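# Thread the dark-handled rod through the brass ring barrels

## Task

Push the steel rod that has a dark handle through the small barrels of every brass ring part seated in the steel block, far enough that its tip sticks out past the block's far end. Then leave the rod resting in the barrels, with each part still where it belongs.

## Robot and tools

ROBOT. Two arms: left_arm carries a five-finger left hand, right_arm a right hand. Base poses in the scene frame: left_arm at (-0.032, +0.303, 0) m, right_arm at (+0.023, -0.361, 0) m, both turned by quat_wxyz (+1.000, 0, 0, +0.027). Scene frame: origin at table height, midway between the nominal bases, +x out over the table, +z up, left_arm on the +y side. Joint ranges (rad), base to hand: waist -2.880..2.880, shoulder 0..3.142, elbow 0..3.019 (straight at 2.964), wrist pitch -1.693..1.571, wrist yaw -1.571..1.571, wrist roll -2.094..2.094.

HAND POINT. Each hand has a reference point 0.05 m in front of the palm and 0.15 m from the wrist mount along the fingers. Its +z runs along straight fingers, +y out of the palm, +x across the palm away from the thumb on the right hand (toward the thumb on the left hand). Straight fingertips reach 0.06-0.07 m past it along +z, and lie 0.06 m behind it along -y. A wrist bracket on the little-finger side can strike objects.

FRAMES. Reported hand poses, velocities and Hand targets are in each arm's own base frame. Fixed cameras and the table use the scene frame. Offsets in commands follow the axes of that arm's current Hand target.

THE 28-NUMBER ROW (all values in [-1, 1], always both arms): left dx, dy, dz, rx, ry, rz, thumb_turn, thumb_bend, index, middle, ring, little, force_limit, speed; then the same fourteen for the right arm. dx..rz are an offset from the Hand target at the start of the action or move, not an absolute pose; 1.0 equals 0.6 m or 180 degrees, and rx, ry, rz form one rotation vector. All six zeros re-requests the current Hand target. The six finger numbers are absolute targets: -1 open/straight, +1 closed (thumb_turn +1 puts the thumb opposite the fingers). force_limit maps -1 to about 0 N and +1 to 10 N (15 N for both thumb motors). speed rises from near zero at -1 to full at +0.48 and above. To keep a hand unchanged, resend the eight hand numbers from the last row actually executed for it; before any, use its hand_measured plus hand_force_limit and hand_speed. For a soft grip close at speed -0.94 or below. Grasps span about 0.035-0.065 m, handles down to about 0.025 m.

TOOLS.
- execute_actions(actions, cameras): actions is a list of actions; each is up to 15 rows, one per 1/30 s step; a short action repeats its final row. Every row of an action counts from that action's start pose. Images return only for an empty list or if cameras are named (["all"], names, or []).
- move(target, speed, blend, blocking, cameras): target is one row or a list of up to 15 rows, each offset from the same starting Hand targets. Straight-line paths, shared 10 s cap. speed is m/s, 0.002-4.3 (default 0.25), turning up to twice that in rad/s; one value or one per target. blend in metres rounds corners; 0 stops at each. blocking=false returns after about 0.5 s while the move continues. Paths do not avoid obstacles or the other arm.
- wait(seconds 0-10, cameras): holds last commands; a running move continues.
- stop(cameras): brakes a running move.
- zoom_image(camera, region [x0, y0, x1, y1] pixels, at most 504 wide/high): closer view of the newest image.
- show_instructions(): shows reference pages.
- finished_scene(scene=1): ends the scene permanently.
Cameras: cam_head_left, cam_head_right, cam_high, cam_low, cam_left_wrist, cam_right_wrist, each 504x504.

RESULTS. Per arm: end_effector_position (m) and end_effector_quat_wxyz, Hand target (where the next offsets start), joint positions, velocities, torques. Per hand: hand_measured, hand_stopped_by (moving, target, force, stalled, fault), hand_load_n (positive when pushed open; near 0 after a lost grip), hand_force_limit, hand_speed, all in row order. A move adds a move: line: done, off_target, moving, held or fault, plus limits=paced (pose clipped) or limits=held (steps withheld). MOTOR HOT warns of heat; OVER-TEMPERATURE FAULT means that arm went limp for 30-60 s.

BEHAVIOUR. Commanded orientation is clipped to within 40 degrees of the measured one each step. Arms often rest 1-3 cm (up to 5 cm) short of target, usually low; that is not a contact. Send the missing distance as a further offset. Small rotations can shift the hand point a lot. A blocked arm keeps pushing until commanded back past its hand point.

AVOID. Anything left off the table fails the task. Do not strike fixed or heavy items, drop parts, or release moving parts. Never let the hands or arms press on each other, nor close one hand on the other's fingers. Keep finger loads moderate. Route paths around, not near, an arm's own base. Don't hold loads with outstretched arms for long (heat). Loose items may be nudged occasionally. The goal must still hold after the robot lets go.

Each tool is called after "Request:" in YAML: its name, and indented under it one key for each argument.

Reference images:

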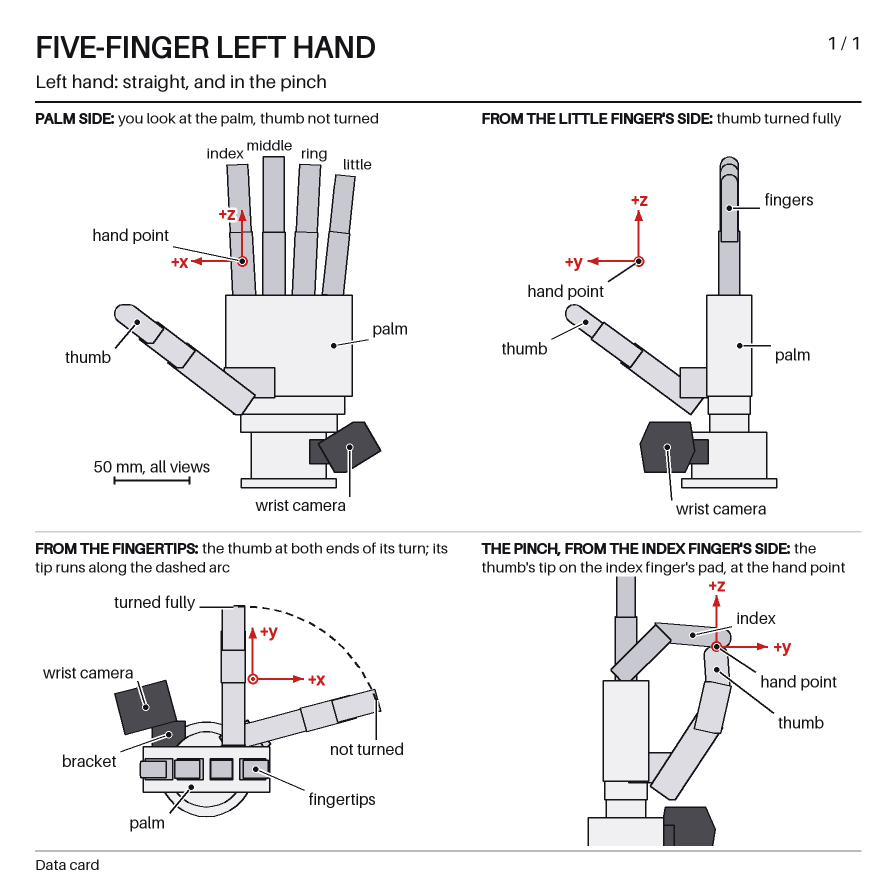

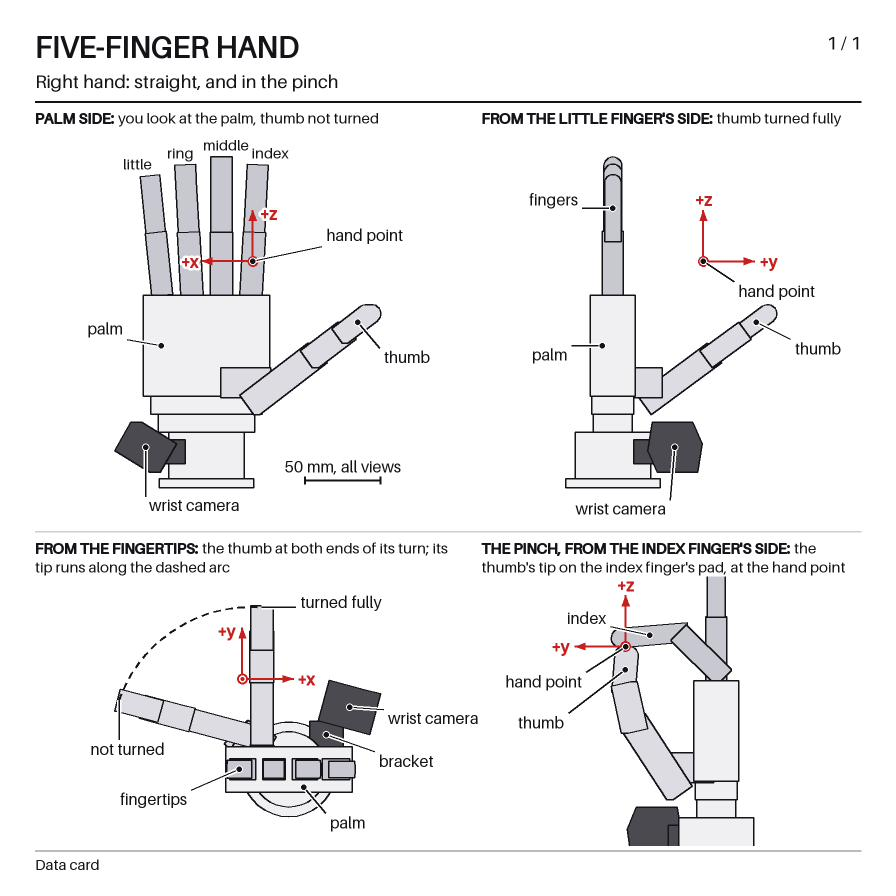

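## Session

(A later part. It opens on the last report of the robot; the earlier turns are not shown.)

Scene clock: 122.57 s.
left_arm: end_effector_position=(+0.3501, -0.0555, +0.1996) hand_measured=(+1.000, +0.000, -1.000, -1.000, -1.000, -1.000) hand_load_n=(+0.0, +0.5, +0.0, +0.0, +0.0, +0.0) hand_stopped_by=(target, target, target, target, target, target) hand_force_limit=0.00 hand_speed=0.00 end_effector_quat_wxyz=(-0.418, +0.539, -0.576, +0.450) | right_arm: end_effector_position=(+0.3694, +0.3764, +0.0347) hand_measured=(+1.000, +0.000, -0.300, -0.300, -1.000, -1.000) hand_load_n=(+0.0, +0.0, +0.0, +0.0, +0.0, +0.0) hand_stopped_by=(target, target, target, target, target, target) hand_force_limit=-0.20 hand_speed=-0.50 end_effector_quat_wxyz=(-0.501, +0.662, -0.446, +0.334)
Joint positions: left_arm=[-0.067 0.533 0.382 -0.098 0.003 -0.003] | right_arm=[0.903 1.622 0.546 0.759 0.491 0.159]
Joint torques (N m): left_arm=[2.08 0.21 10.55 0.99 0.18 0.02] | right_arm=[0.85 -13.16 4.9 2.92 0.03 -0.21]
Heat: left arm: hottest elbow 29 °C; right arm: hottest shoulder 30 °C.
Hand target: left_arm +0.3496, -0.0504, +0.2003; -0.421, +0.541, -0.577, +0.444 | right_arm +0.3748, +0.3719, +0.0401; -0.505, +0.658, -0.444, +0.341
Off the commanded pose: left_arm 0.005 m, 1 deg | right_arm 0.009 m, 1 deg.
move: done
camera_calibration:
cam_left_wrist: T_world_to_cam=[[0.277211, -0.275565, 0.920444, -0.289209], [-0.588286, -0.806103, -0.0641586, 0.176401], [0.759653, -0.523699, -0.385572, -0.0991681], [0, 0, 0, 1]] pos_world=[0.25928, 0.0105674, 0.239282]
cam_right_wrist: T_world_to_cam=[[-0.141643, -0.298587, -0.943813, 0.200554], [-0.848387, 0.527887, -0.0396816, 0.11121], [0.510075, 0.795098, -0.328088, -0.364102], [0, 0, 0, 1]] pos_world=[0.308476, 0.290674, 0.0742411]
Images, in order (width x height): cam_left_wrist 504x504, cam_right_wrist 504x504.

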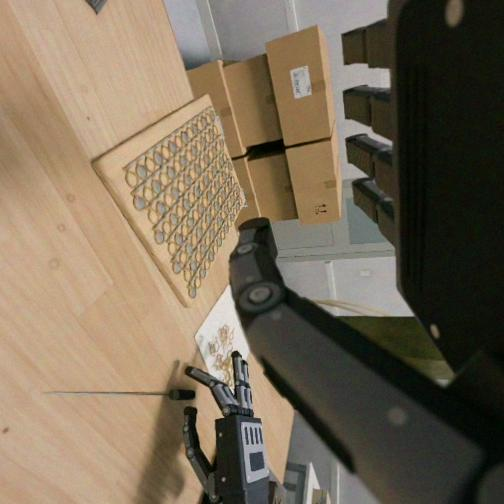

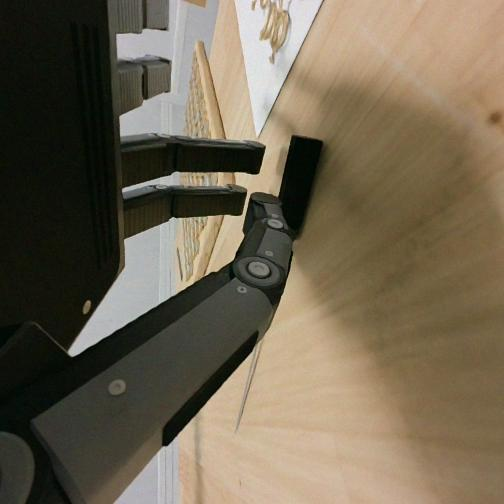

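Request:
move:
  target: [0,0,0,0,0,0,1,0.0,-1,-1,-1,-1,0.0,0.0,0.0017,0.0293,0.0105,0,-0.0322,-0.0087,1,-0.15,-0.3,-0.3,-1,-1,-0.2,-0.5]
  speed: 0.06
  cameras: ["cam_right_wrist", "cam_left_wrist"]

Request:
zoom_image:
  camera: "cam_left_wrist"
  region: [110, 330, 250, 470]

Scene clock: 126.10 s.
left_arm: end_effector_position=(+0.3501, -0.0555, +0.1996) hand_measured=(+1.000, +0.000, -1.000, -1.000, -1.000, -1.000) hand_load_n=(+0.0, +0.0, -0.5, +0.0, +0.0, +0.0) hand_stopped_by=(target, target, target, target, target, target) hand_force_limit=0.00 hand_speed=0.00 end_effector_quat_wxyz=(-0.418, +0.539, -0.576, +0.450) | right_arm: end_effector_position=(+0.3723, +0.3780, +0.0279) hand_measured=(+1.000, -0.150, -0.300, -0.300, -1.000, -1.000) hand_load_n=(+0.0, +0.0, +0.0, +0.0, +0.0, +0.0) hand_stopped_by=(target, target, target, target, target, target) hand_force_limit=-0.20 hand_speed=-0.50 end_effector_quat_wxyz=(-0.527, +0.678, -0.410, +0.307)
Joint positions: left_arm=[-0.067 0.533 0.382 -0.098 0.003 -0.003] | right_arm=[0.849 1.661 0.528 0.859 0.339 0.109]
Joint torques (N m): left_arm=[2.08 0.21 10.56 0.96 0.18 0.02] | right_arm=[0.85 -10.87 4.55 3.04 -0.03 -0.22]
Heat: left arm: hottest elbow 29 °C; right arm: hottest shoulder 30 °C.
Hand target: left_arm +0.3496, -0.0504, +0.2003; -0.421, +0.541, -0.577, +0.444 | right_arm +0.3767, +0.3715, +0.0215; -0.522, +0.680, -0.409, +0.314
Off the commanded pose: left_arm 0.005 m, 1 deg | right_arm 0.010 m, 1 deg.
move: done
camera_calibration:
cam_left_wrist: T_world_to_cam=[[0.277211, -0.275565, 0.920444, -0.289209], [-0.588286, -0.806103, -0.0641586, 0.176401], [0.759653, -0.523699, -0.385572, -0.0991681], [0, 0, 0, 1]] pos_world=[0.25928, 0.0105674, 0.239282]
cam_right_wrist: T_world_to_cam=[[-0.0975179, -0.293756, -0.950893, 0.176913], [-0.898824, 0.436237, -0.0425871, 0.166005], [0.427325, 0.850532, -0.306576, -0.359819], [0, 0, 0, 1]] pos_world=[0.320221, 0.285589, 0.0649829]
Images, in order (width x height): cam_left_wrist 504x504, cam_right_wrist 504x504.

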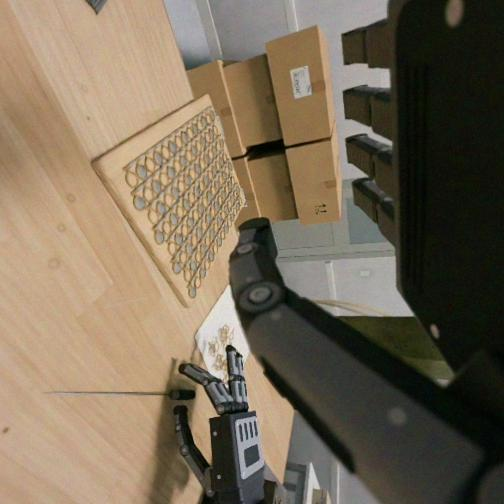

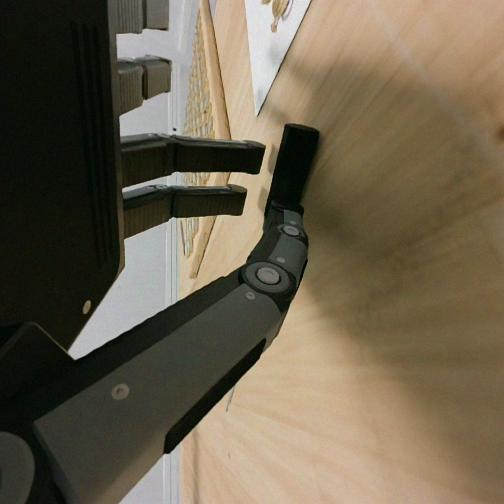

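Scaled by 3.600 from the camera's 504x504 image, which has a finer 720x720 frame.

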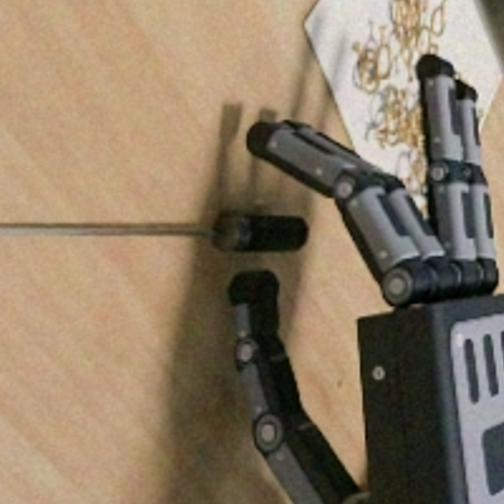

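Request:
move:
  target: [0,0,0,0,0,0,1,0.0,-1,-1,-1,-1,0.0,0.0,0.0095,0.0051,0.0034,0,0,0,1,-0.15,-0.3,-0.3,-1,-1,-0.2,-0.5]
  speed: 0.06
  cameras: ["cam_right_wrist", "cam_left_wrist"]

Request:
zoom_image:
  camera: "cam_left_wrist"
  region: [110, 330, 250, 470]

Scene clock: 127.30 s.
left_arm: end_effector_position=(+0.3501, -0.0555, +0.1996) hand_measured=(+1.000, +0.000, -1.000, -1.000, -1.000, -1.000) hand_load_n=(+0.0, +0.0, +0.0, -0.5, +0.0, +0.0) hand_stopped_by=(target, target, target, target, target, target) hand_force_limit=0.00 hand_speed=0.00 end_effector_quat_wxyz=(-0.418, +0.539, -0.576, +0.450) | right_arm: end_effector_position=(+0.3760, +0.3734, +0.0242) hand_measured=(+1.000, -0.150, -0.300, -0.300, -1.000, -1.000) hand_load_n=(+0.0, +0.0, -0.5, +0.0, +0.0, +0.0) hand_stopped_by=(target, target, target, target, target, target) hand_force_limit=-0.20 hand_speed=-0.50 end_effector_quat_wxyz=(-0.527, +0.678, -0.410, +0.307)
Joint positions: left_arm=[-0.067 0.533 0.382 -0.098 0.003 -0.003] | right_arm=[0.833 1.673 0.524 0.875 0.323 0.105]
Joint torques (N m): left_arm=[2.08 0.26 10.55 0.95 0.18 0.02] | right_arm=[0.62 -10.99 4.52 3.08 -0.04 -0.19]
Heat: left arm: hottest elbow 29 °C; right arm: hottest shoulder 30 °C.
Hand target: left_arm +0.3496, -0.0504, +0.2003; -0.421, +0.541, -0.577, +0.444 | right_arm +0.3804, +0.3668, +0.0179; -0.522, +0.680, -0.409, +0.314
Off the commanded pose: left_arm 0.005 m, 1 deg | right_arm 0.010 m, 1 deg.
move: done
camera_calibration:
cam_left_wrist: T_world_to_cam=[[0.277211, -0.275565, 0.920444, -0.289209], [-0.588286, -0.806103, -0.0641586, 0.176401], [0.759653, -0.523699, -0.385572, -0.0991681], [0, 0, 0, 1]] pos_world=[0.25928, 0.0105674, 0.239282]
cam_right_wrist: T_world_to_cam=[[-0.0980451, -0.294298, -0.950671, 0.172807], [-0.898758, 0.43639, -0.0424014, 0.171109], [0.427342, 0.850266, -0.307289, -0.358478], [0, 0, 0, 1]] pos_world=[0.323921, 0.280989, 0.0613815]
Images, in order (width x height): cam_left_wrist 504x504, cam_right_wrist 504x504.

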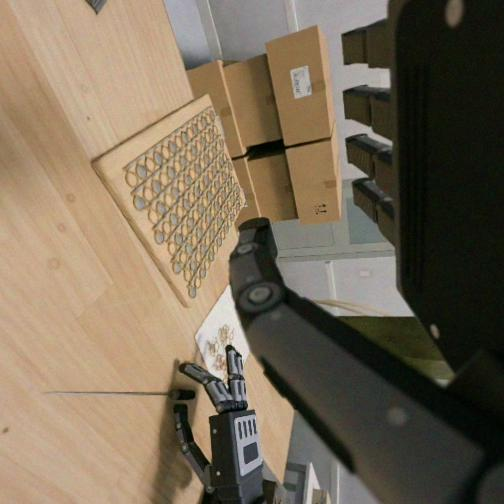

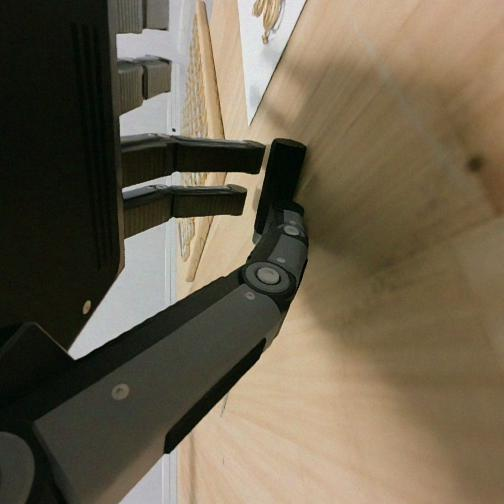

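Scaled by 3.600 from the camera's 504x504 image, which has a finer 720x720 frame.

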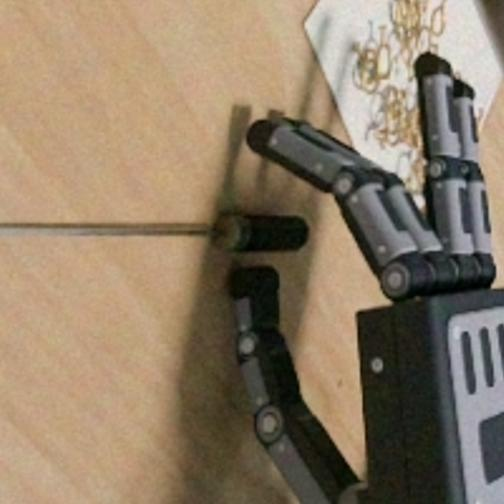

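Request:
move:
  target:
    - [0,0,0,0,0,0,1,0.0,-1,-1,-1,-1,0.0,0.0,0.0,-0.001,0.0102,0,0,0,1,-0.15,-0.3,-0.3,-1,-1,-0.2,-0.5]
    - [0,0,0,0,0,0,1,0.0,-1,-1,-1,-1,0.0,0.0,0.0,-0.001,0.0102,0,0,0,1,-0.15,0.15,0.15,-1,-1,-0.4,-0.9]
  speed: 0.06
  cameras: ["cam_right_wrist", "cam_left_wrist"]

Request:
zoom_image:
  camera: "cam_left_wrist"
  region: [110, 330, 250, 470]

Scene clock: 131.03 s.
left_arm: end_effector_position=(+0.3501, -0.0555, +0.1996) hand_measured=(+1.000, +0.000, -1.000, -1.000, -1.000, -1.000) hand_load_n=(+0.0, +0.0, +0.0, +0.0, +0.0, +0.0) hand_stopped_by=(target, target, target, target, target, target) hand_force_limit=0.00 hand_speed=0.00 end_effector_quat_wxyz=(-0.418, +0.539, -0.576, +0.450) | right_arm: end_effector_position=(+0.3806, +0.3748, +0.0268) hand_measured=(+1.000, -0.150, +0.108, +0.080, -1.000, -1.000) hand_load_n=(-0.5, +3.0, +4.0, +5.5, +0.0, +0.0) hand_stopped_by=(target, target, force, force, target, target) hand_force_limit=-0.40 hand_speed=-0.90 end_effector_quat_wxyz=(-0.532, +0.673, -0.410, +0.309)
Joint positions: left_arm=[-0.067 0.533 0.382 -0.098 0.003 -0.003] | right_arm=[0.827 1.681 0.53 0.892 0.318 0.104]
Joint torques (N m): left_arm=[2.08 0.21 10.58 1.01 0.18 0.01] | right_arm=[0.85 -10.7 5.24 2.18 -0.05 -0.21]
Heat: left arm: hottest elbow 30 °C; right arm: hottest shoulder 30 °C.
Hand target: left_arm +0.3496, -0.0504, +0.2003; -0.421, +0.541, -0.577, +0.444 | right_arm +0.3857, +0.3698, +0.0169; -0.522, +0.680, -0.409, +0.314
Off the commanded pose: left_arm 0.005 m, 1 deg | right_arm 0.012 m, 2 deg.
move: off_target (right_arm)
camera_calibration:
cam_left_wrist: T_world_to_cam=[[0.277211, -0.275565, 0.920444, -0.289209], [-0.588286, -0.806103, -0.0641586, 0.176401], [0.759653, -0.523699, -0.385572, -0.0991681], [0, 0, 0, 1]] pos_world=[0.25928, 0.0105674, 0.239282]
cam_right_wrist: T_world_to_cam=[[-0.0887784, -0.283241, -0.954931, 0.168628], [-0.897856, 0.437838, -0.0463946, 0.173996], [0.431246, 0.853271, -0.293181, -0.363909], [0, 0, 0, 1]] pos_world=[0.328128, 0.282094, 0.0624091]
Images, in order (width x height): cam_left_wrist 504x504, cam_right_wrist 504x504.

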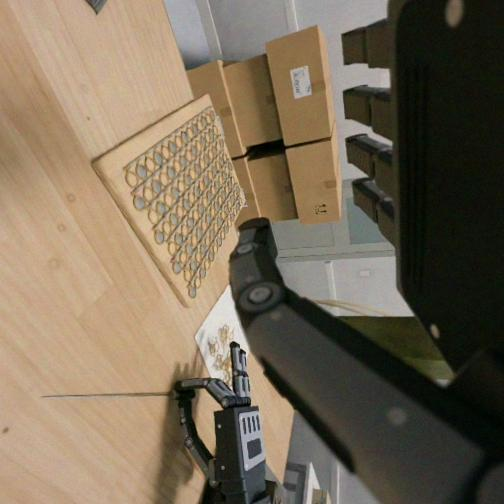

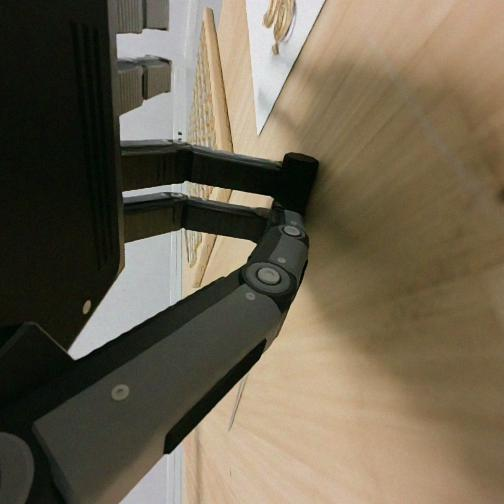

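Scaled by 3.600 from the camera's 504x504 image, which has a finer 720x720 frame.

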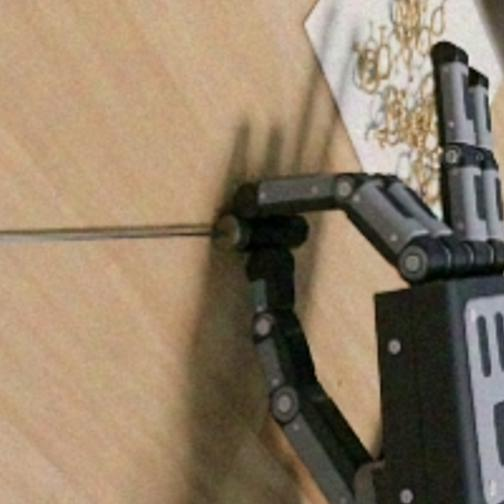

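Request:
move:
  target: [0,0,0,0,0,0,1,0.0,-1,-1,-1,-1,0.0,0.0,-0.0113,-0.0958,-0.0293,0,0,0,1,-0.15,0.15,0.15,-1,-1,-0.4,-0.9]
  speed: 0.08
  cameras: ["cam_right_wrist", "cam_left_wrist"]

Request:
zoom_image:
  camera: "cam_left_wrist"
  region: [110, 310, 250, 450]

Scene clock: 132.63 s.
left_arm: end_effector_position=(+0.3501, -0.0555, +0.1996) hand_measured=(+1.000, +0.000, -1.000, -1.000, -1.000, -1.000) hand_load_n=(+0.0, +0.0, +0.0, +0.0, +0.0, +0.0) hand_stopped_by=(target, target, target, target, target, target) hand_force_limit=0.00 hand_speed=0.00 end_effector_quat_wxyz=(-0.418, +0.539, -0.576, +0.450) | right_arm: end_effector_position=(+0.3739, +0.3638, +0.0631) hand_measured=(+1.000, -0.150, +0.108, +0.080, -1.000, -1.000) hand_load_n=(+0.0, +3.5, +3.0, +4.5, +0.0, +0.0) hand_stopped_by=(target, target, force, force, target, target) hand_force_limit=-0.40 hand_speed=-0.90 end_effector_quat_wxyz=(-0.513, +0.684, -0.416, +0.310)
Joint positions: left_arm=[-0.067 0.533 0.382 -0.098 0.003 -0.003] | right_arm=[0.827 1.504 0.534 0.667 0.33 0.104]
Joint torques (N m): left_arm=[2.02 0.21 10.59 0.99 0.18 0.01] | right_arm=[2.37 -11.81 8.34 1.83 0.28 -0.14]
Heat: left arm: hottest elbow 30 °C; right arm: hottest shoulder 30 °C.
Hand target: left_arm +0.3496, -0.0504, +0.2003; -0.421, +0.541, -0.577, +0.444 | right_arm +0.3807, +0.3748, +0.0770; -0.522, +0.680, -0.409, +0.314
Off the commanded pose: left_arm 0.005 m, 1 deg | right_arm 0.019 m, 1 deg.
move: off_target (right_arm)
camera_calibration:
cam_left_wrist: T_world_to_cam=[[0.277211, -0.275565, 0.920444, -0.289209], [-0.588286, -0.806103, -0.0641586, 0.176401], [0.759653, -0.523699, -0.385572, -0.0991681], [0, 0, 0, 1]] pos_world=[0.25928, 0.0105674, 0.239282]
cam_right_wrist: T_world_to_cam=[[-0.118873, -0.31559, -0.94142, 0.221742], [-0.893663, 0.447204, -0.037073, 0.168882], [0.432707, 0.836906, -0.335192, -0.332903], [0, 0, 0, 1]] pos_world=[0.321332, 0.273064, 0.103427]
Images, in order (width x height): cam_left_wrist 504x504, cam_right_wrist 504x504.

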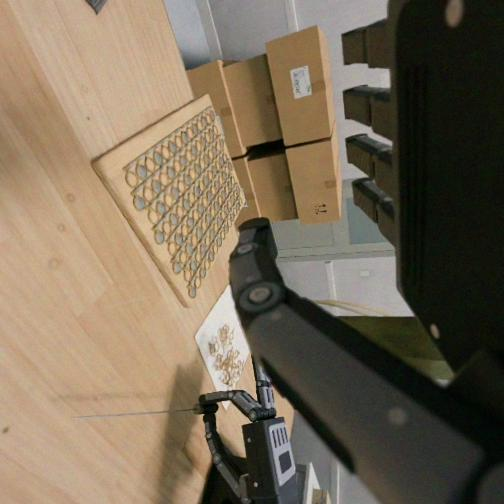

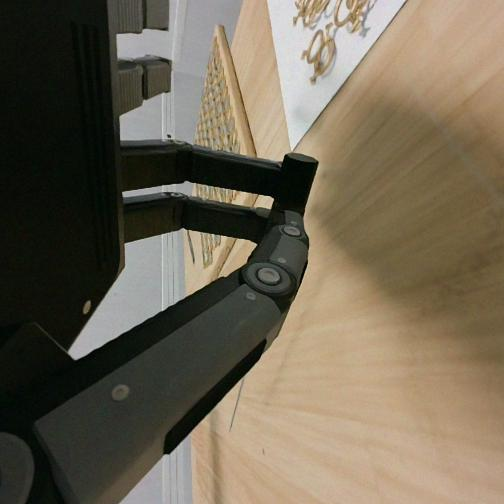

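Scaled by 3.600 from the camera's 504x504 image, which has a finer 720x720 frame.

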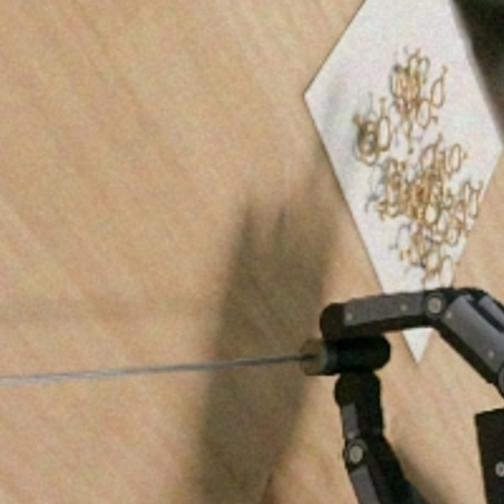

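Request:
move:
  target:
    - [0,0,0,0,0,0,1,0.0,-1,-1,-1,-1,0.0,0.0,0.0871,-0.0681,-0.0871,0,0,0,1,-0.15,0.18,0.15,-1,-1,-0.15,-0.92]
    - [0,0,0,0,0,0,1,0.0,-1,-1,-1,-1,0.0,0.0,0.2709,-0.1507,-0.2298,0,0.043,0.0115,1,-0.15,0.18,0.15,-1,-1,-0.15,-0.92]
    - [0,0,0,0,0,0,1,0.0,-1,-1,-1,-1,0.0,0.0,0.4607,-0.1211,-0.4043,0,0.0913,0.0245,1,-0.15,0.18,0.15,-1,-1,-0.15,-0.92]
    - [0,0,0,0,0,0,1,0.0,-1,-1,-1,-1,0.0,0.0,0.6141,-0.0853,-0.5377,0,0.1364,0.0366,1,-0.15,0.18,0.15,-1,-1,-0.15,-0.92]
  speed: 0.2
  blend: 0.03
  cameras: ["cam_right_wrist", "cam_head_left"]

Scene clock: 137.03 s.
left_arm: end_effector_position=(+0.3501, -0.0555, +0.1996) hand_measured=(+1.000, +0.000, -1.000, -1.000, -1.000, -1.000) hand_load_n=(+0.0, +0.0, +0.0, +0.0, +0.0, +0.0) hand_stopped_by=(target, target, target, target, target, target) hand_force_limit=0.00 hand_speed=0.00 end_effector_quat_wxyz=(-0.418, +0.539, -0.576, +0.450) | right_arm: end_effector_position=(+0.2868, -0.0816, +0.1919) hand_measured=(+1.000, -0.152, +0.114, +0.080, -1.000, -1.000) hand_load_n=(-0.5, +5.0, +5.0, +4.5, +0.0, +0.0) hand_stopped_by=(target, target, force, force, target, target) hand_force_limit=-0.15 hand_speed=-0.92 end_effector_quat_wxyz=(-0.445, +0.572, -0.557, +0.406)
Joint positions: left_arm=[-0.067 0.533 0.382 -0.098 0.003 -0.003] | right_arm=[-0.807 0.51 0.398 -0.303 -0.822 -0.278]
Joint torques (N m): left_arm=[2.08 0.21 10.59 0.98 0.18 0.02] | right_arm=[0.97 0.67 12.26 1.62 -0.43 -0.19]
Heat: left arm: hottest elbow 30 °C; right arm: hottest shoulder 30 °C.
Hand target: left_arm +0.3496, -0.0504, +0.2003; -0.421, +0.541, -0.577, +0.444 | right_arm +0.2899, -0.0905, +0.2101; -0.440, +0.573, -0.548, +0.421
Off the commanded pose: left_arm 0.005 m, 1 deg | right_arm 0.020 m, 2 deg.
move: off_target (right_arm)
camera_calibration:
cam_right_wrist: T_world_to_cam=[[-0.233736, -0.20838, -0.949708, 0.235415], [-0.62455, 0.780786, -0.0176055, 0.241371], [0.745188, 0.589025, -0.312642, 0.00653472], [0, 0, 0, 1]] pos_world=[0.200904, -0.143253, 0.229868]
Images, in order (width x height): cam_head_left 504x504, cam_right_wrist 504x504.

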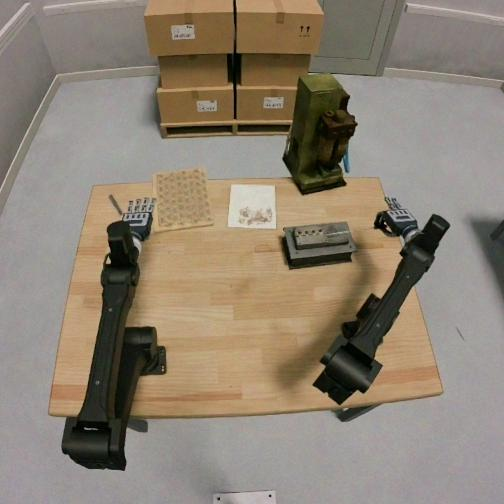

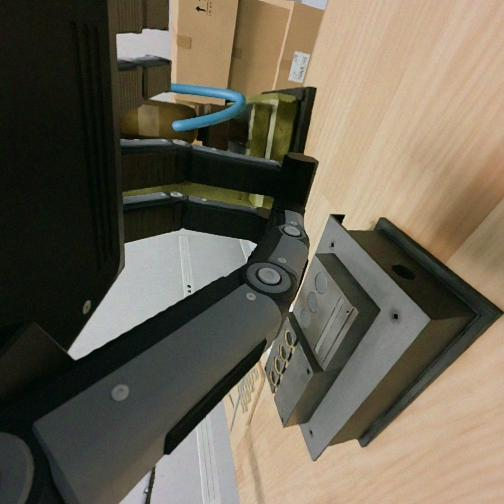

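Request:
zoom_image:
  camera: "cam_right_wrist"
  region: [220, 200, 400, 440]

Scaled by 2.100 from the camera's 504x504 image, which has a finer 720x720 frame.

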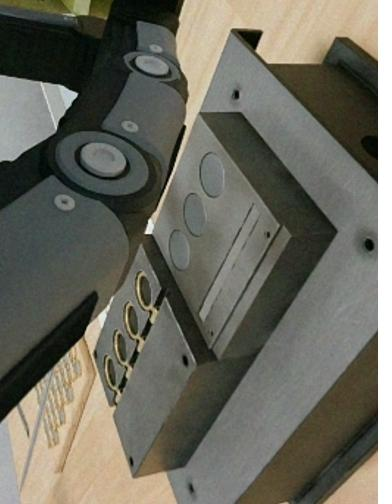

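Request:
zoom_image:
  camera: "cam_right_wrist"
  region: [190, 320, 330, 460]

Scaled by 3.600 from the camera's 504x504 image, which has a finer 720x720 frame.

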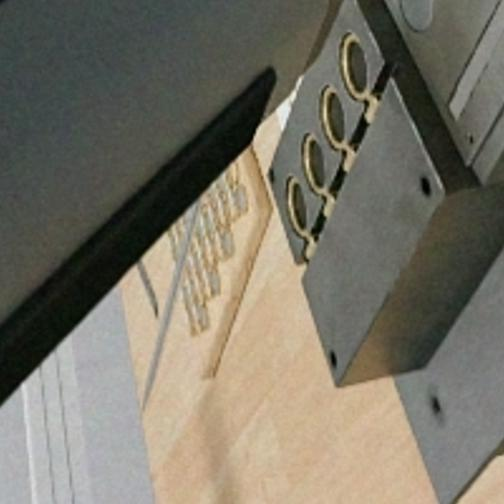

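Request:
move:
  target: [0,0,0,0,0,0,1,0.0,-1,-1,-1,-1,0.0,0.0,0.0546,0.0996,0.0895,0,0.0333,0.0089,1,-0.15,0.18,0.15,-1,-1,-0.15,-0.92]
  speed: 0.12
  cameras: ["cam_right_wrist"]

Request:
zoom_image:
  camera: "cam_right_wrist"
  region: [190, 300, 370, 480]

Scene clock: 141.03 s.
left_arm: end_effector_position=(+0.3501, -0.0555, +0.1996) hand_measured=(+1.000, +0.000, -1.000, -1.000, -1.000, -1.000) hand_load_n=(+0.0, +0.5, +0.0, +0.0, +0.0, +0.0) hand_stopped_by=(target, target, target, target, target, target) hand_force_limit=0.00 hand_speed=0.00 end_effector_quat_wxyz=(-0.418, +0.539, -0.576, +0.450) | right_arm: end_effector_position=(+0.3244, -0.1257, +0.1390) hand_measured=(+1.000, -0.152, +0.114, +0.080, -1.000, -1.000) hand_load_n=(-0.5, +5.0, +5.0, +4.0, +0.0, +0.0) hand_stopped_by=(target, target, force, force, target, target) hand_force_limit=-0.15 hand_speed=-0.92 end_effector_quat_wxyz=(-0.410, +0.544, -0.579, +0.447)
Joint positions: left_arm=[-0.067 0.533 0.382 -0.098 0.003 -0.003] | right_arm=[-0.755 0.764 0.307 0.119 -0.653 -0.223]
Joint torques (N m): left_arm=[2.14 0.21 10.58 0.96 0.18 0.02] | right_arm=[3.25 -1.61 8.2 2.84 -0.04 0.17]
Heat: left arm: hottest elbow 30 °C; right arm: hottest shoulder 30 °C.
Hand target: left_arm +0.3496, -0.0504, +0.2003; -0.421, +0.541, -0.577, +0.444 | right_arm +0.3276, -0.1217, +0.1384; -0.416, +0.543, -0.579, +0.444
Off the commanded pose: left_arm 0.005 m, 1 deg | right_arm 0.005 m, 1 deg.
move: done
camera_calibration:
cam_right_wrist: T_world_to_cam=[[-0.248647, -0.221668, -0.942888, 0.186915], [-0.525877, 0.848386, -0.060773, 0.28084], [0.813405, 0.480733, -0.327518, -0.0456852], [0, 0, 0, 1]] pos_world=[0.231324, -0.174866, 0.178345]
Images, in order (width x height): cam_right_wrist 504x504.

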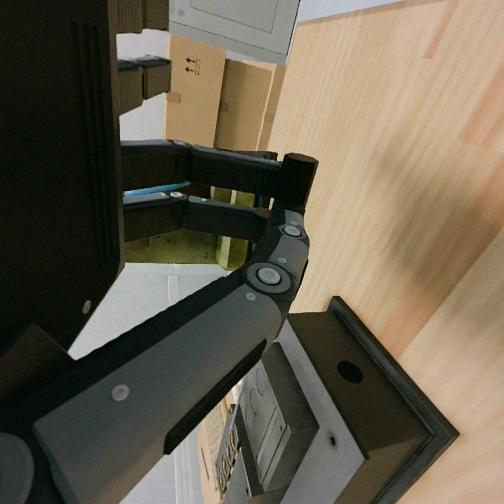

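Scaled by 2.800 from the camera's 504x504 image, which has a finer 720x720 frame.

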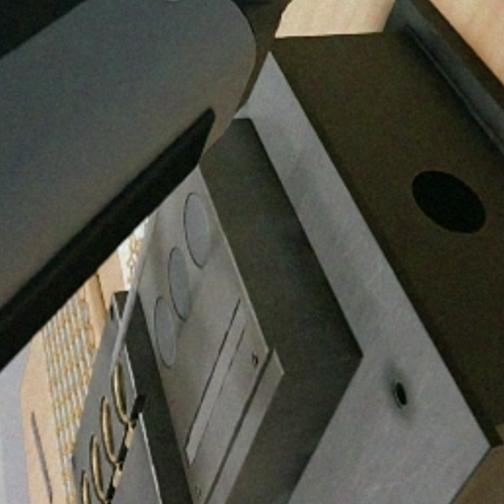

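Request:
zoom_image:
  camera: "cam_right_wrist"
  region: [205, 380, 305, 480]

Scaled by 5.040 from the camera's 504x504 image, which has a finer 720x720 frame.

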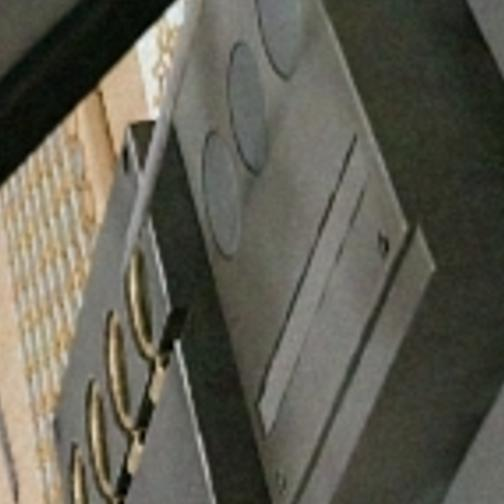

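Request:
execute_actions:
  actions: []
  cameras: ["cam_right_wrist", "cam_left_wrist", "cam_head_left"]

Scene clock: 141.97 s.
left_arm: end_effector_position=(+0.3501, -0.0555, +0.1996) hand_measured=(+1.000, +0.000, -1.000, -1.000, -1.000, -1.000) hand_load_n=(+0.0, +0.0, +0.0, -0.5, +0.0, +0.0) hand_stopped_by=(target, target, target, target, target, target) hand_force_limit=0.00 hand_speed=0.00 end_effector_quat_wxyz=(-0.418, +0.539, -0.576, +0.450) | right_arm: end_effector_position=(+0.3244, -0.1257, +0.1390) hand_measured=(+1.000, -0.152, +0.114, +0.080, -1.000, -1.000) hand_load_n=(-0.5, +5.0, +5.0, +4.5, +0.0, +0.0) hand_stopped_by=(target, target, force, force, target, target) hand_force_limit=-0.15 hand_speed=-0.92 end_effector_quat_wxyz=(-0.410, +0.544, -0.579, +0.448)
Joint positions: left_arm=[-0.067 0.533 0.382 -0.098 0.003 -0.003] | right_arm=[-0.755 0.764 0.307 0.12 -0.653 -0.222]
Joint velocities: within noise
Joint torques (N m): left_arm=[2.14 0.15 10.61 0.99 0.18 0.02] | right_arm=[3.19 -1.49 8.21 2.85 -0.05 0.15]
Heat: left arm: hottest elbow 30 °C; right arm: hottest shoulder 30 °C.
Hand target: left_arm +0.3496, -0.0504, +0.2003; -0.421, +0.541, -0.577, +0.444 | right_arm +0.3276, -0.1217, +0.1385; -0.416, +0.543, -0.579, +0.444
Off the commanded pose: left_arm 0.005 m, 1 deg | right_arm 0.005 m, 1 deg.
camera_calibration:
cam_left_wrist: T_world_to_cam=[[0.277211, -0.275565, 0.920444, -0.289209], [-0.588286, -0.806103, -0.0641586, 0.176401], [0.759653, -0.523699, -0.385572, -0.0991681], [0, 0, 0, 1]] pos_world=[0.25928, 0.0105674, 0.239282]
cam_right_wrist: T_world_to_cam=[[-0.24836, -0.221577, -0.942985, 0.186882], [-0.525837, 0.848405, -0.0608605, 0.28085], [0.813519, 0.480741, -0.327224, -0.0457626], [0, 0, 0, 1]] pos_world=[0.231324, -0.174866, 0.178345]
Images, in order (width x height): cam_head_left 504x504, cam_left_wrist 504x504, cam_right_wrist 504x504.

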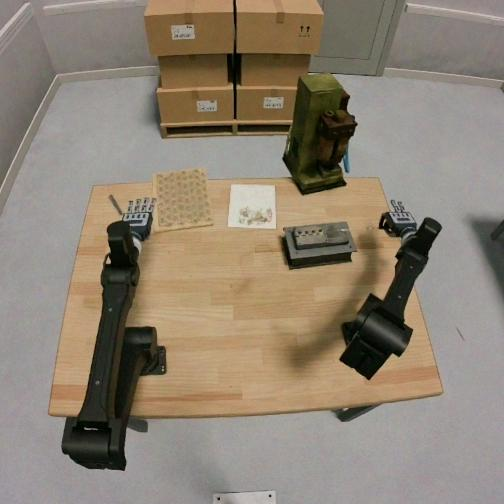

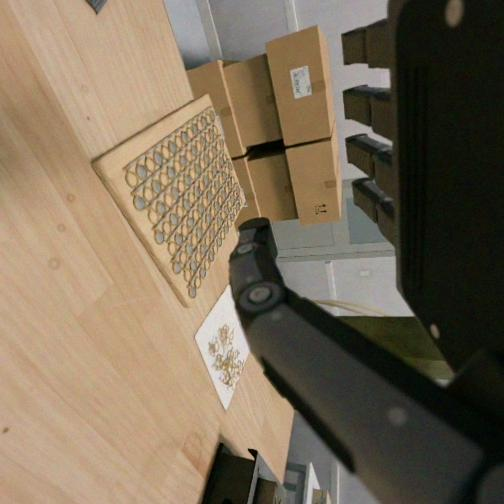

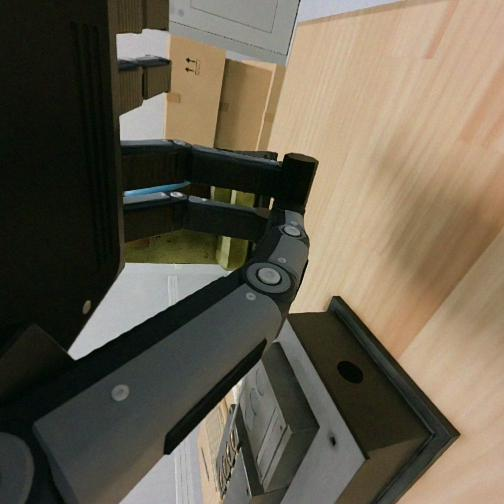

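Request:
zoom_image:
  camera: "cam_right_wrist"
  region: [180, 340, 340, 500]

Request:
zoom_image:
  camera: "cam_head_left"
  region: [270, 180, 450, 300]

Scaled by 3.150 from the camera's 504x504 image, which has a finer 720x720 frame.

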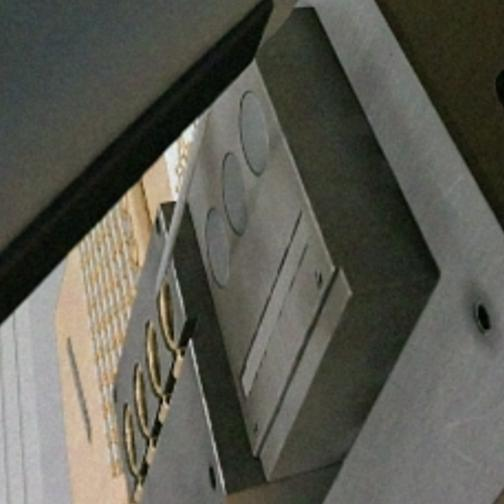

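Scaled by 2.800 from the camera's 504x504 image, which has a finer 720x720 frame.

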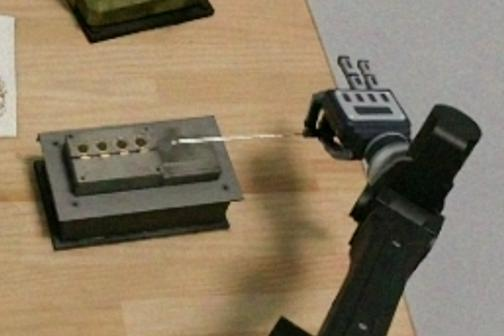

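Request:
move:
  target: [0.7186, 0.0179, -0.0162, -0.0337, 0.2468, 0.2062, -1, -1, -1, -1, -1, -1, 0.0, 0.3, 0, 0, 0, 0, 0, 0, 1, -0.15, 0.18, 0.15, -1, -1, -0.15, -0.92]
  speed: 0.35
  cameras: ["cam_left_wrist", "cam_right_wrist"]

Scene clock: 148.67 s.
left_arm: end_effector_position=(+0.3060, -0.4648, +0.1752) hand_measured=(-1.000, -1.000, -1.000, -1.000, -1.000, -1.000) hand_load_n=(+0.0, +0.0, +0.0, +0.0, +0.0, +0.0) hand_stopped_by=(target, target, target, target, target, target) hand_force_limit=0.00 hand_speed=0.30 end_effector_quat_wxyz=(+0.261, -0.158, +0.853, -0.422) | right_arm: end_effector_position=(+0.3244, -0.1257, +0.1391) hand_measured=(+1.000, -0.152, +0.114, +0.080, -1.000, -1.000) hand_load_n=(-0.5, +5.0, +5.0, +4.0, +0.0, +0.0) hand_stopped_by=(target, target, force, force, target, target) hand_force_limit=-0.15 hand_speed=-0.92 end_effector_quat_wxyz=(-0.410, +0.544, -0.579, +0.447)
Joint positions: left_arm=[-1.02 1.355 0.965 -0.149 -0.16 0.275] | right_arm=[-0.755 0.764 0.307 0.12 -0.653 -0.222]
Joint torques (N m): left_arm=[0.26 -8.06 13.19 0.85 0.1 0.02] | right_arm=[3.55 -1.55 8.18 2.86 -0.06 0.17]
Heat: left arm: hottest elbow 31 °C; right arm: hottest shoulder 30 °C.
Hand target: left_arm +0.3114, -0.4800, +0.1898; +0.264, -0.150, +0.851, -0.429 | right_arm +0.3276, -0.1217, +0.1385; -0.416, +0.543, -0.579, +0.444
Off the commanded pose: left_arm 0.022 m, 1 deg | right_arm 0.005 m, 1 deg.
move: off_target (left_arm)
camera_calibration:
cam_left_wrist: T_world_to_cam=[[-0.12837, -0.736964, 0.663631, -0.412672], [-0.985479, 0.0197993, -0.16864, 0.342671], [0.111142, -0.675642, -0.728804, -0.101438], [0, 0, 0, 1]] pos_world=[0.295995, -0.379444, 0.257722]
cam_right_wrist: T_world_to_cam=[[-0.248361, -0.221195, -0.943075, 0.186988], [-0.525702, 0.84851, -0.0605701, 0.280701], [0.813606, 0.480733, -0.327019, -0.0458685], [0, 0, 0, 1]] pos_world=[0.231324, -0.174766, 0.178345]
Images, in order (width x height): cam_left_wrist 504x504, cam_right_wrist 504x504.

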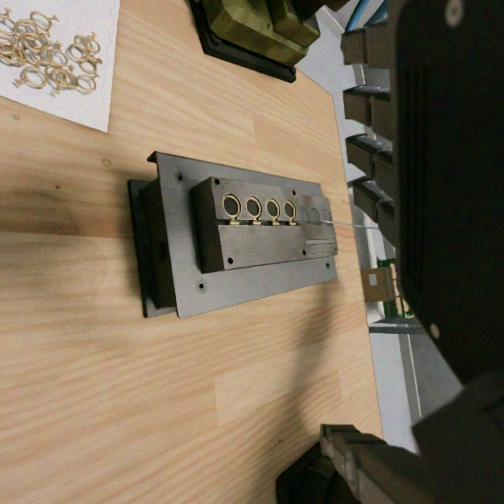

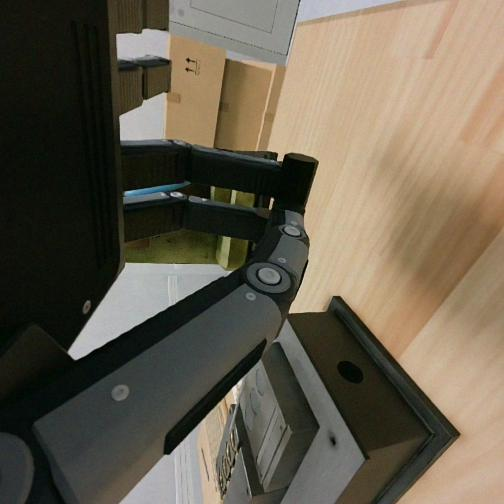

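Request:
zoom_image:
  camera: "cam_left_wrist"
  region: [190, 160, 390, 280]

Request:
zoom_image:
  camera: "cam_left_wrist"
  region: [280, 190, 340, 250]

Scaled by 2.520 from the camera's 504x504 image, which has a finer 720x720 frame.

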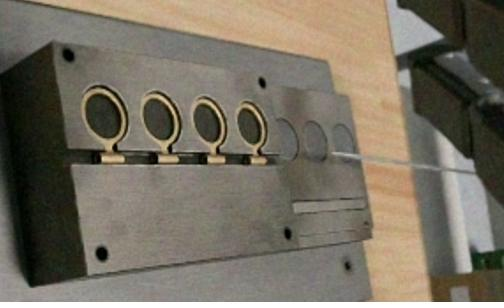

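Scaled by 8.400 from the camera's 504x504 image, which has a finer 720x720 frame.

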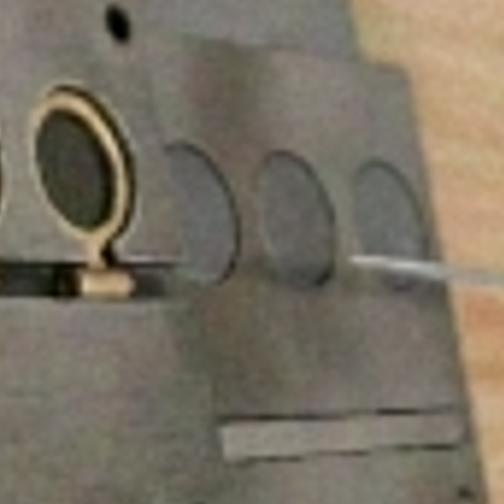

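Request:
move:
  target: [0.0268, -0.0226, 0.0367, 0, 0, 0, -1, -1, -1, -1, -1, -1, 0.0, 0.3, 0.0003, 0.0076, 0.0194, -0.0004, -0.0232, 0.0006, 1, -0.15, 0.18, 0.15, -1, -1, -0.15, -0.92]
  speed: 0.08
  cameras: ["cam_left_wrist", "cam_right_wrist"]

Request:
zoom_image:
  camera: "cam_left_wrist"
  region: [220, 140, 360, 260]

Request:
zoom_image:
  camera: "cam_right_wrist"
  region: [190, 360, 310, 480]

Scene clock: 152.97 s.
left_arm: end_effector_position=(+0.3080, -0.4909, +0.1692) hand_measured=(-1.000, -1.000, -1.000, -1.000, -1.000, -1.000) hand_load_n=(+0.0, +0.0, +0.0, +0.0, +0.0, +0.0) hand_stopped_by=(target, target, target, target, target, target) hand_force_limit=0.00 hand_speed=0.30 end_effector_quat_wxyz=(+0.263, -0.151, +0.857, -0.417) | right_arm: end_effector_position=(+0.3307, -0.1169, +0.1210) hand_measured=(+1.000, -0.152, +0.114, +0.080, -1.000, -1.000) hand_load_n=(-0.5, +5.0, +5.0, +4.5, +0.0, +0.0) hand_stopped_by=(target, target, force, force, target, target) hand_force_limit=-0.15 hand_speed=-0.92 end_effector_quat_wxyz=(-0.436, +0.557, -0.574, +0.413)
Joint positions: left_arm=[-1.049 1.426 1.024 -0.149 -0.185 0.276] | right_arm=[-0.755 0.873 0.308 0.181 -0.731 -0.222]
Joint torques (N m): left_arm=[-0.09 -8.94 13.2 1.1 -0.11 -0.14] | right_arm=[2.02 -2.32 9.58 2.8 -0.39 -0.05]
Heat: left arm: hottest elbow 31 °C; right arm: hottest shoulder 30 °C.
Hand target: left_arm +0.3113, -0.5100, +0.1845; +0.264, -0.150, +0.851, -0.429 | right_arm +0.3378, -0.1226, +0.1312; -0.437, +0.558, -0.564, +0.423
Off the commanded pose: left_arm 0.025 m, 2 deg | right_arm 0.013 m, 2 deg.
move: off_target (left_arm, right_arm)
camera_calibration:
cam_left_wrist: T_world_to_cam=[[-0.137894, -0.746941, 0.650435, -0.427441], [-0.984396, 0.0308741, -0.173239, 0.349957], [0.109318, -0.664174, -0.739542, -0.115743], [0, 0, 0, 1]] pos_world=[0.298208, -0.406951, 0.253053]
cam_right_wrist: T_world_to_cam=[[-0.248532, -0.189411, -0.949924, 0.178019], [-0.586346, 0.81002, -0.00810755, 0.284719], [0.770993, 0.554969, -0.312376, -0.0401596], [0, 0, 0, 1]] pos_world=[0.24215, -0.174622, 0.158868]
Images, in order (width x height): cam_left_wrist 504x504, cam_right_wrist 504x504.

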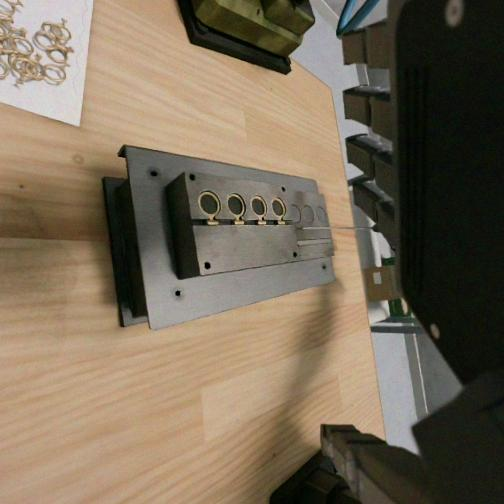

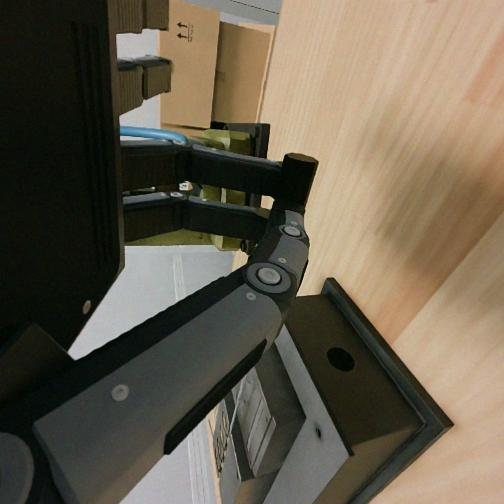

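Scaled by 3.600 from the camera's 504x504 image, which has a finer 720x720 frame.

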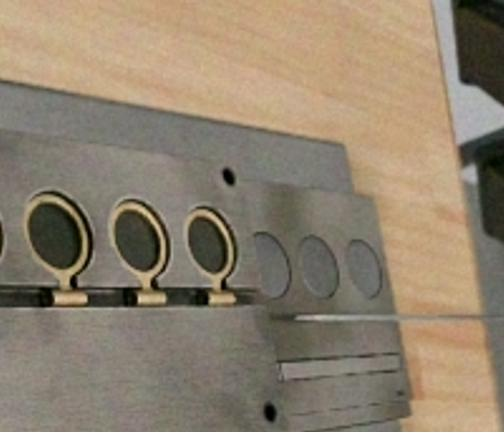

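Scaled by 4.200 from the camera's 504x504 image, which has a finer 720x720 frame.

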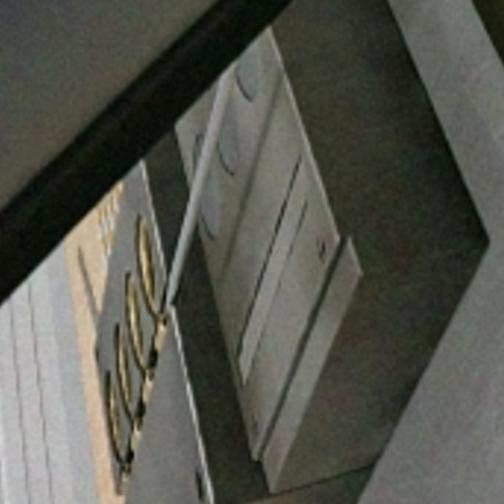

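Request:
zoom_image:
  camera: "cam_right_wrist"
  region: [205, 370, 275, 440]

Request:
zoom_image:
  camera: "cam_left_wrist"
  region: [260, 190, 340, 270]

Request:
zoom_image:
  camera: "cam_left_wrist"
  region: [180, 180, 260, 260]

Scaled by 7.200 from the camera's 504x504 image, which has a finer 720x720 frame.

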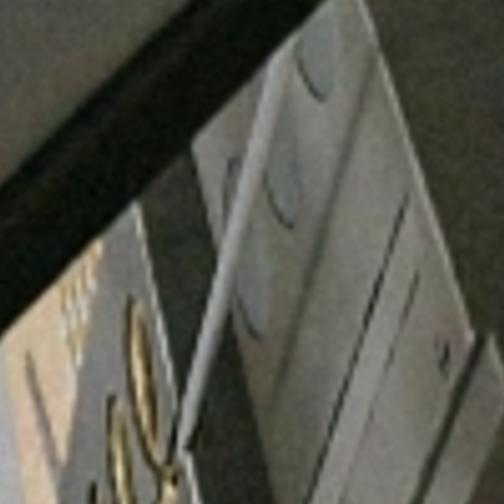

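Scaled by 6.300 from the camera's 504x504 image, which has a finer 720x720 frame.

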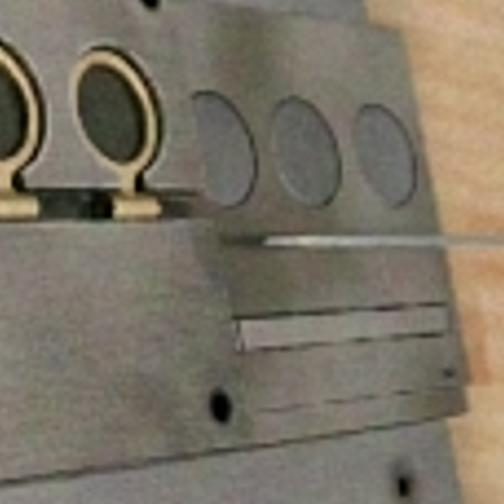

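Scaled by 6.300 from the camera's 504x504 image, which has a finer 720x720 frame.

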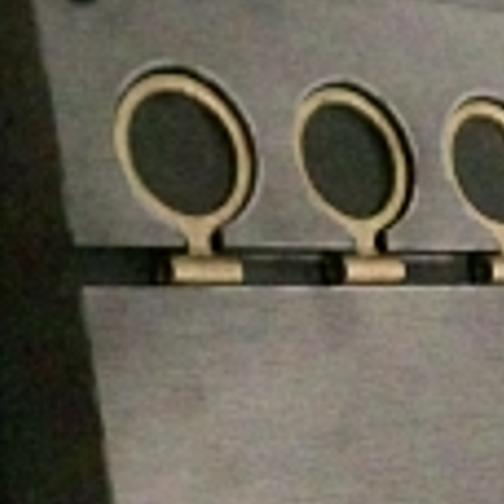

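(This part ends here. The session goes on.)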